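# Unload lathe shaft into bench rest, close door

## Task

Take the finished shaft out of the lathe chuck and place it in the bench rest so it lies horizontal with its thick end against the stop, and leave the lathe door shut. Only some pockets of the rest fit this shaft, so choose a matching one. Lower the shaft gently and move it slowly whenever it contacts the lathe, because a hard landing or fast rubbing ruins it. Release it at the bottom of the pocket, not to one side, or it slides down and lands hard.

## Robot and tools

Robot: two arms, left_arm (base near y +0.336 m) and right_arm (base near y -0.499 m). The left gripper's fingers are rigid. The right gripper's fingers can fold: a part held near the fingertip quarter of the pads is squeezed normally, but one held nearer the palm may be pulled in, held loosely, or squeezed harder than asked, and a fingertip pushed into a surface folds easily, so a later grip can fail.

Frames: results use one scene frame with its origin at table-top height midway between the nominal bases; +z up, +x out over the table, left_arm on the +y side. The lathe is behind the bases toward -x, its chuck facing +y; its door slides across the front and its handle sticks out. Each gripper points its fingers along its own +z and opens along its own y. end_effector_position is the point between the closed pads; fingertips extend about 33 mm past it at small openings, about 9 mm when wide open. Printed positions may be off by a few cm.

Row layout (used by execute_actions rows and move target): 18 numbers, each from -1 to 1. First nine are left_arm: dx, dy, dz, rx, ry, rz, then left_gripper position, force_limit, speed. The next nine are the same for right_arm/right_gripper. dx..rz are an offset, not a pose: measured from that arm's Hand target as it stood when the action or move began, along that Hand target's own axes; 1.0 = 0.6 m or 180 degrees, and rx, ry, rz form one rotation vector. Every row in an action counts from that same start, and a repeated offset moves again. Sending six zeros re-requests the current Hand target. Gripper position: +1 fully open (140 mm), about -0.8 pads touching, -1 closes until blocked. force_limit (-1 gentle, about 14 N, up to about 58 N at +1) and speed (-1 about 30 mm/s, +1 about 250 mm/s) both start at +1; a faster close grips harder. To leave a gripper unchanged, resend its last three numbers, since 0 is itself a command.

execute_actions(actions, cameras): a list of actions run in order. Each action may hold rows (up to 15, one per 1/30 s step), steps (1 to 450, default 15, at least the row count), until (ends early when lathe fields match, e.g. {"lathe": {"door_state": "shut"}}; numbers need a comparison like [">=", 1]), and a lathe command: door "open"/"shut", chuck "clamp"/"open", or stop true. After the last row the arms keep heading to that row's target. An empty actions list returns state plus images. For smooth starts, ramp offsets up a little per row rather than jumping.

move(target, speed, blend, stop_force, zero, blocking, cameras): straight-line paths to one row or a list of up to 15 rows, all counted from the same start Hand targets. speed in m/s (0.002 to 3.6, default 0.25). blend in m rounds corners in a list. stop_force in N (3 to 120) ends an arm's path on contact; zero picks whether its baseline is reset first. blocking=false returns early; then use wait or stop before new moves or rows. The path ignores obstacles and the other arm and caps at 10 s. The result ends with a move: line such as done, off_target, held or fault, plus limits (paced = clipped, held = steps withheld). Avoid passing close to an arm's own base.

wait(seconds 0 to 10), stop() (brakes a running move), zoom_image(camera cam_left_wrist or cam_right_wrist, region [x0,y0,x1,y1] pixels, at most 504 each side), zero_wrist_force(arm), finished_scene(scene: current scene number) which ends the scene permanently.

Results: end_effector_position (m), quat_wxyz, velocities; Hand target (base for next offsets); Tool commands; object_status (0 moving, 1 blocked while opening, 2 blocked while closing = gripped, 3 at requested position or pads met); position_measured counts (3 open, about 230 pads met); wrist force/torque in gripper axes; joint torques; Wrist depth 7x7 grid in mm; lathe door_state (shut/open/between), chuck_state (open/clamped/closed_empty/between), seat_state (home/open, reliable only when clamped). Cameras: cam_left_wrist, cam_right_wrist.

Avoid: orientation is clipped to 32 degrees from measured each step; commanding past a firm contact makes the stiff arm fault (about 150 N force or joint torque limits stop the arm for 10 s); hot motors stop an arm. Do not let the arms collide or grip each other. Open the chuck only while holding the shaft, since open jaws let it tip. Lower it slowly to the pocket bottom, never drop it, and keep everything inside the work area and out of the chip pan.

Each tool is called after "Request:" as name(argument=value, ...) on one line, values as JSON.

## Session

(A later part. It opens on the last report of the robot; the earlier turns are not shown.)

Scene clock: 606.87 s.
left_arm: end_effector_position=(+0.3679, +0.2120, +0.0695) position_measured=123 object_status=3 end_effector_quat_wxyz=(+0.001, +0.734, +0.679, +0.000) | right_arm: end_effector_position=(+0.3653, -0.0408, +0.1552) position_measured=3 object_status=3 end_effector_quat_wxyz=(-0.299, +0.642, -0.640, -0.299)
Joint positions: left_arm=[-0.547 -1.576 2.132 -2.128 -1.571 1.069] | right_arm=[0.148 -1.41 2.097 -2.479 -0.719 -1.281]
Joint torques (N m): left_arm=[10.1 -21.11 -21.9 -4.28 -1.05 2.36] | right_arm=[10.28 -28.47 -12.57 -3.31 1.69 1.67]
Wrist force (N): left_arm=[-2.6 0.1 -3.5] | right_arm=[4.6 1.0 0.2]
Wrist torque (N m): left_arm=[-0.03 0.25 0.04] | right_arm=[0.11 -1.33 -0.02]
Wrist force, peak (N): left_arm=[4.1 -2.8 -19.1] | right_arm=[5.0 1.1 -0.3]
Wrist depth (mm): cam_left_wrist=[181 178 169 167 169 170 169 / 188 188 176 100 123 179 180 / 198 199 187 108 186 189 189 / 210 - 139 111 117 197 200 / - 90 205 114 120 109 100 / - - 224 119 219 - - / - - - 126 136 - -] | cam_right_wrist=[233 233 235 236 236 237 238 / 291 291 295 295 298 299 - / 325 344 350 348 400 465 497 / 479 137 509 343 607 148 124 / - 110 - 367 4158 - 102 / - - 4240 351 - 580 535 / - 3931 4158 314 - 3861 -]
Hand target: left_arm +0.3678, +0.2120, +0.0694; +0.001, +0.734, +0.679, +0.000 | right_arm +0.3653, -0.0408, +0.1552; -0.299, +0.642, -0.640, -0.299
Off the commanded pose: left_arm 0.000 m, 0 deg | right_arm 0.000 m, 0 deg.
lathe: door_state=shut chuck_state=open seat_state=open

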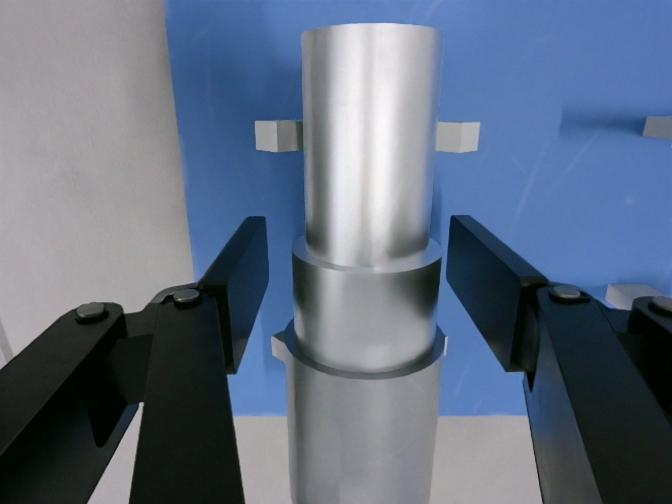

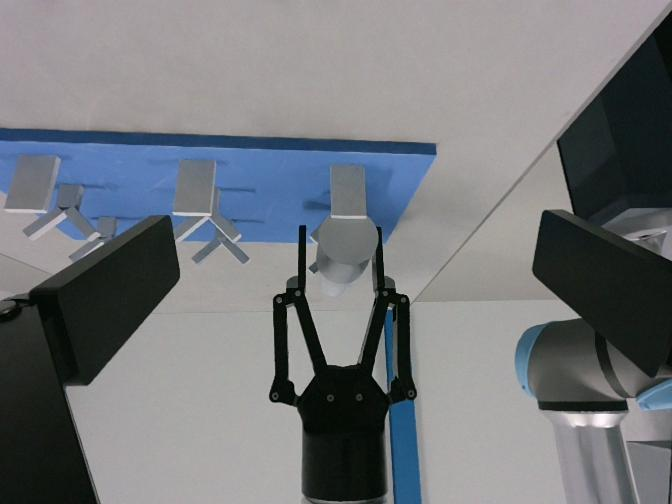

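Request:
move(target=[[0,0,-0.12,0,0,0,0.05,0.3,-1,0,0,0,0,0,0,1,1,1],[0,0,-0.25,0,0,0,0.05,0.3,-1,0,0,0,0,0,0,1,1,1]], speed=[0.06,0.2], blend=[0.01,0], cameras=["all"])

Request:
zoom_image(camera="cam_right_wrist", region=[280, 140, 420, 320])

Scene clock: 616.20 s.
left_arm: end_effector_position=(+0.3677, +0.2121, +0.2194) position_measured=123 object_status=3 end_effector_quat_wxyz=(+0.001, +0.734, +0.679, +0.000) | right_arm: end_effector_position=(+0.3653, -0.0408, +0.1552) position_measured=3 object_status=3 end_effector_quat_wxyz=(-0.299, +0.642, -0.640, -0.299)
Joint positions: left_arm=[-0.547 -1.708 1.844 -1.708 -1.571 1.069] | right_arm=[0.148 -1.41 2.097 -2.479 -0.719 -1.281]
Joint torques (N m): left_arm=[-10.2 -24.7 -38.59 -0.48 -1.09 -1.99] | right_arm=[9.65 -28.8 -12.25 -3.26 1.74 1.75]
Wrist force (N): left_arm=[-2.6 -0.4 -3.5] | right_arm=[4.5 1.0 -0.2]
Wrist torque (N m): left_arm=[-0.11 0.24 0.02] | right_arm=[0.12 -1.33 -0.02]
Wrist force, peak (N): left_arm=[-2.5 -0.6 -4.8] | right_arm=[4.8 1.2 0.0]
Wrist depth (mm): cam_left_wrist=[320 311 307 300 305 303 313 / 996 - 325 247 319 316 322 / 1053 - 337 256 333 338 335 / 1102 365 168 265 348 351 359 / 1144 90 366 388 - 109 100 / - - - 412 - - - / - - - 433 - - -] | cam_right_wrist=[232 233 234 235 236 237 237 / 291 291 293 296 296 301 529 / 322 344 348 349 400 464 497 / 478 137 601 344 609 149 117 / - 119 1050 - 4701 3793 101 / - - - 3728 3488 592 534 / - - - - 338 3793 -]
Hand target: left_arm +0.3677, +0.2121, +0.2194; +0.001, +0.734, +0.679, +0.000 | right_arm +0.3653, -0.0408, +0.1552; -0.299, +0.642, -0.640, -0.299
Off the commanded pose: left_arm 0.000 m, 0 deg | right_arm 0.000 m, 0 deg.
lathe: door_state=shut chuck_state=open seat_state=open
move: done

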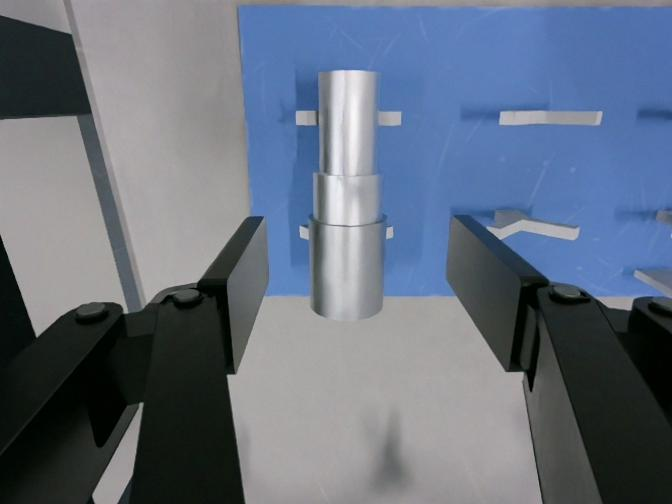

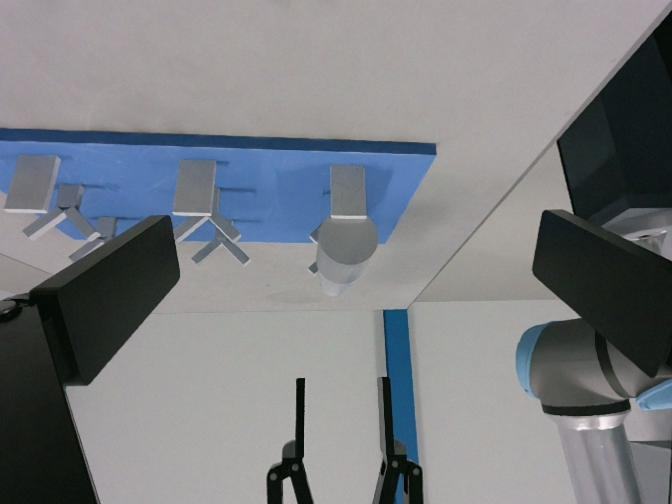

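Scaled by 2.800.

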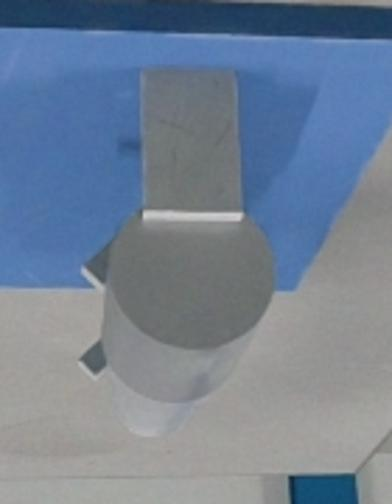

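Request:
finished_scene(scene=2)

The scene is finished: the task was done.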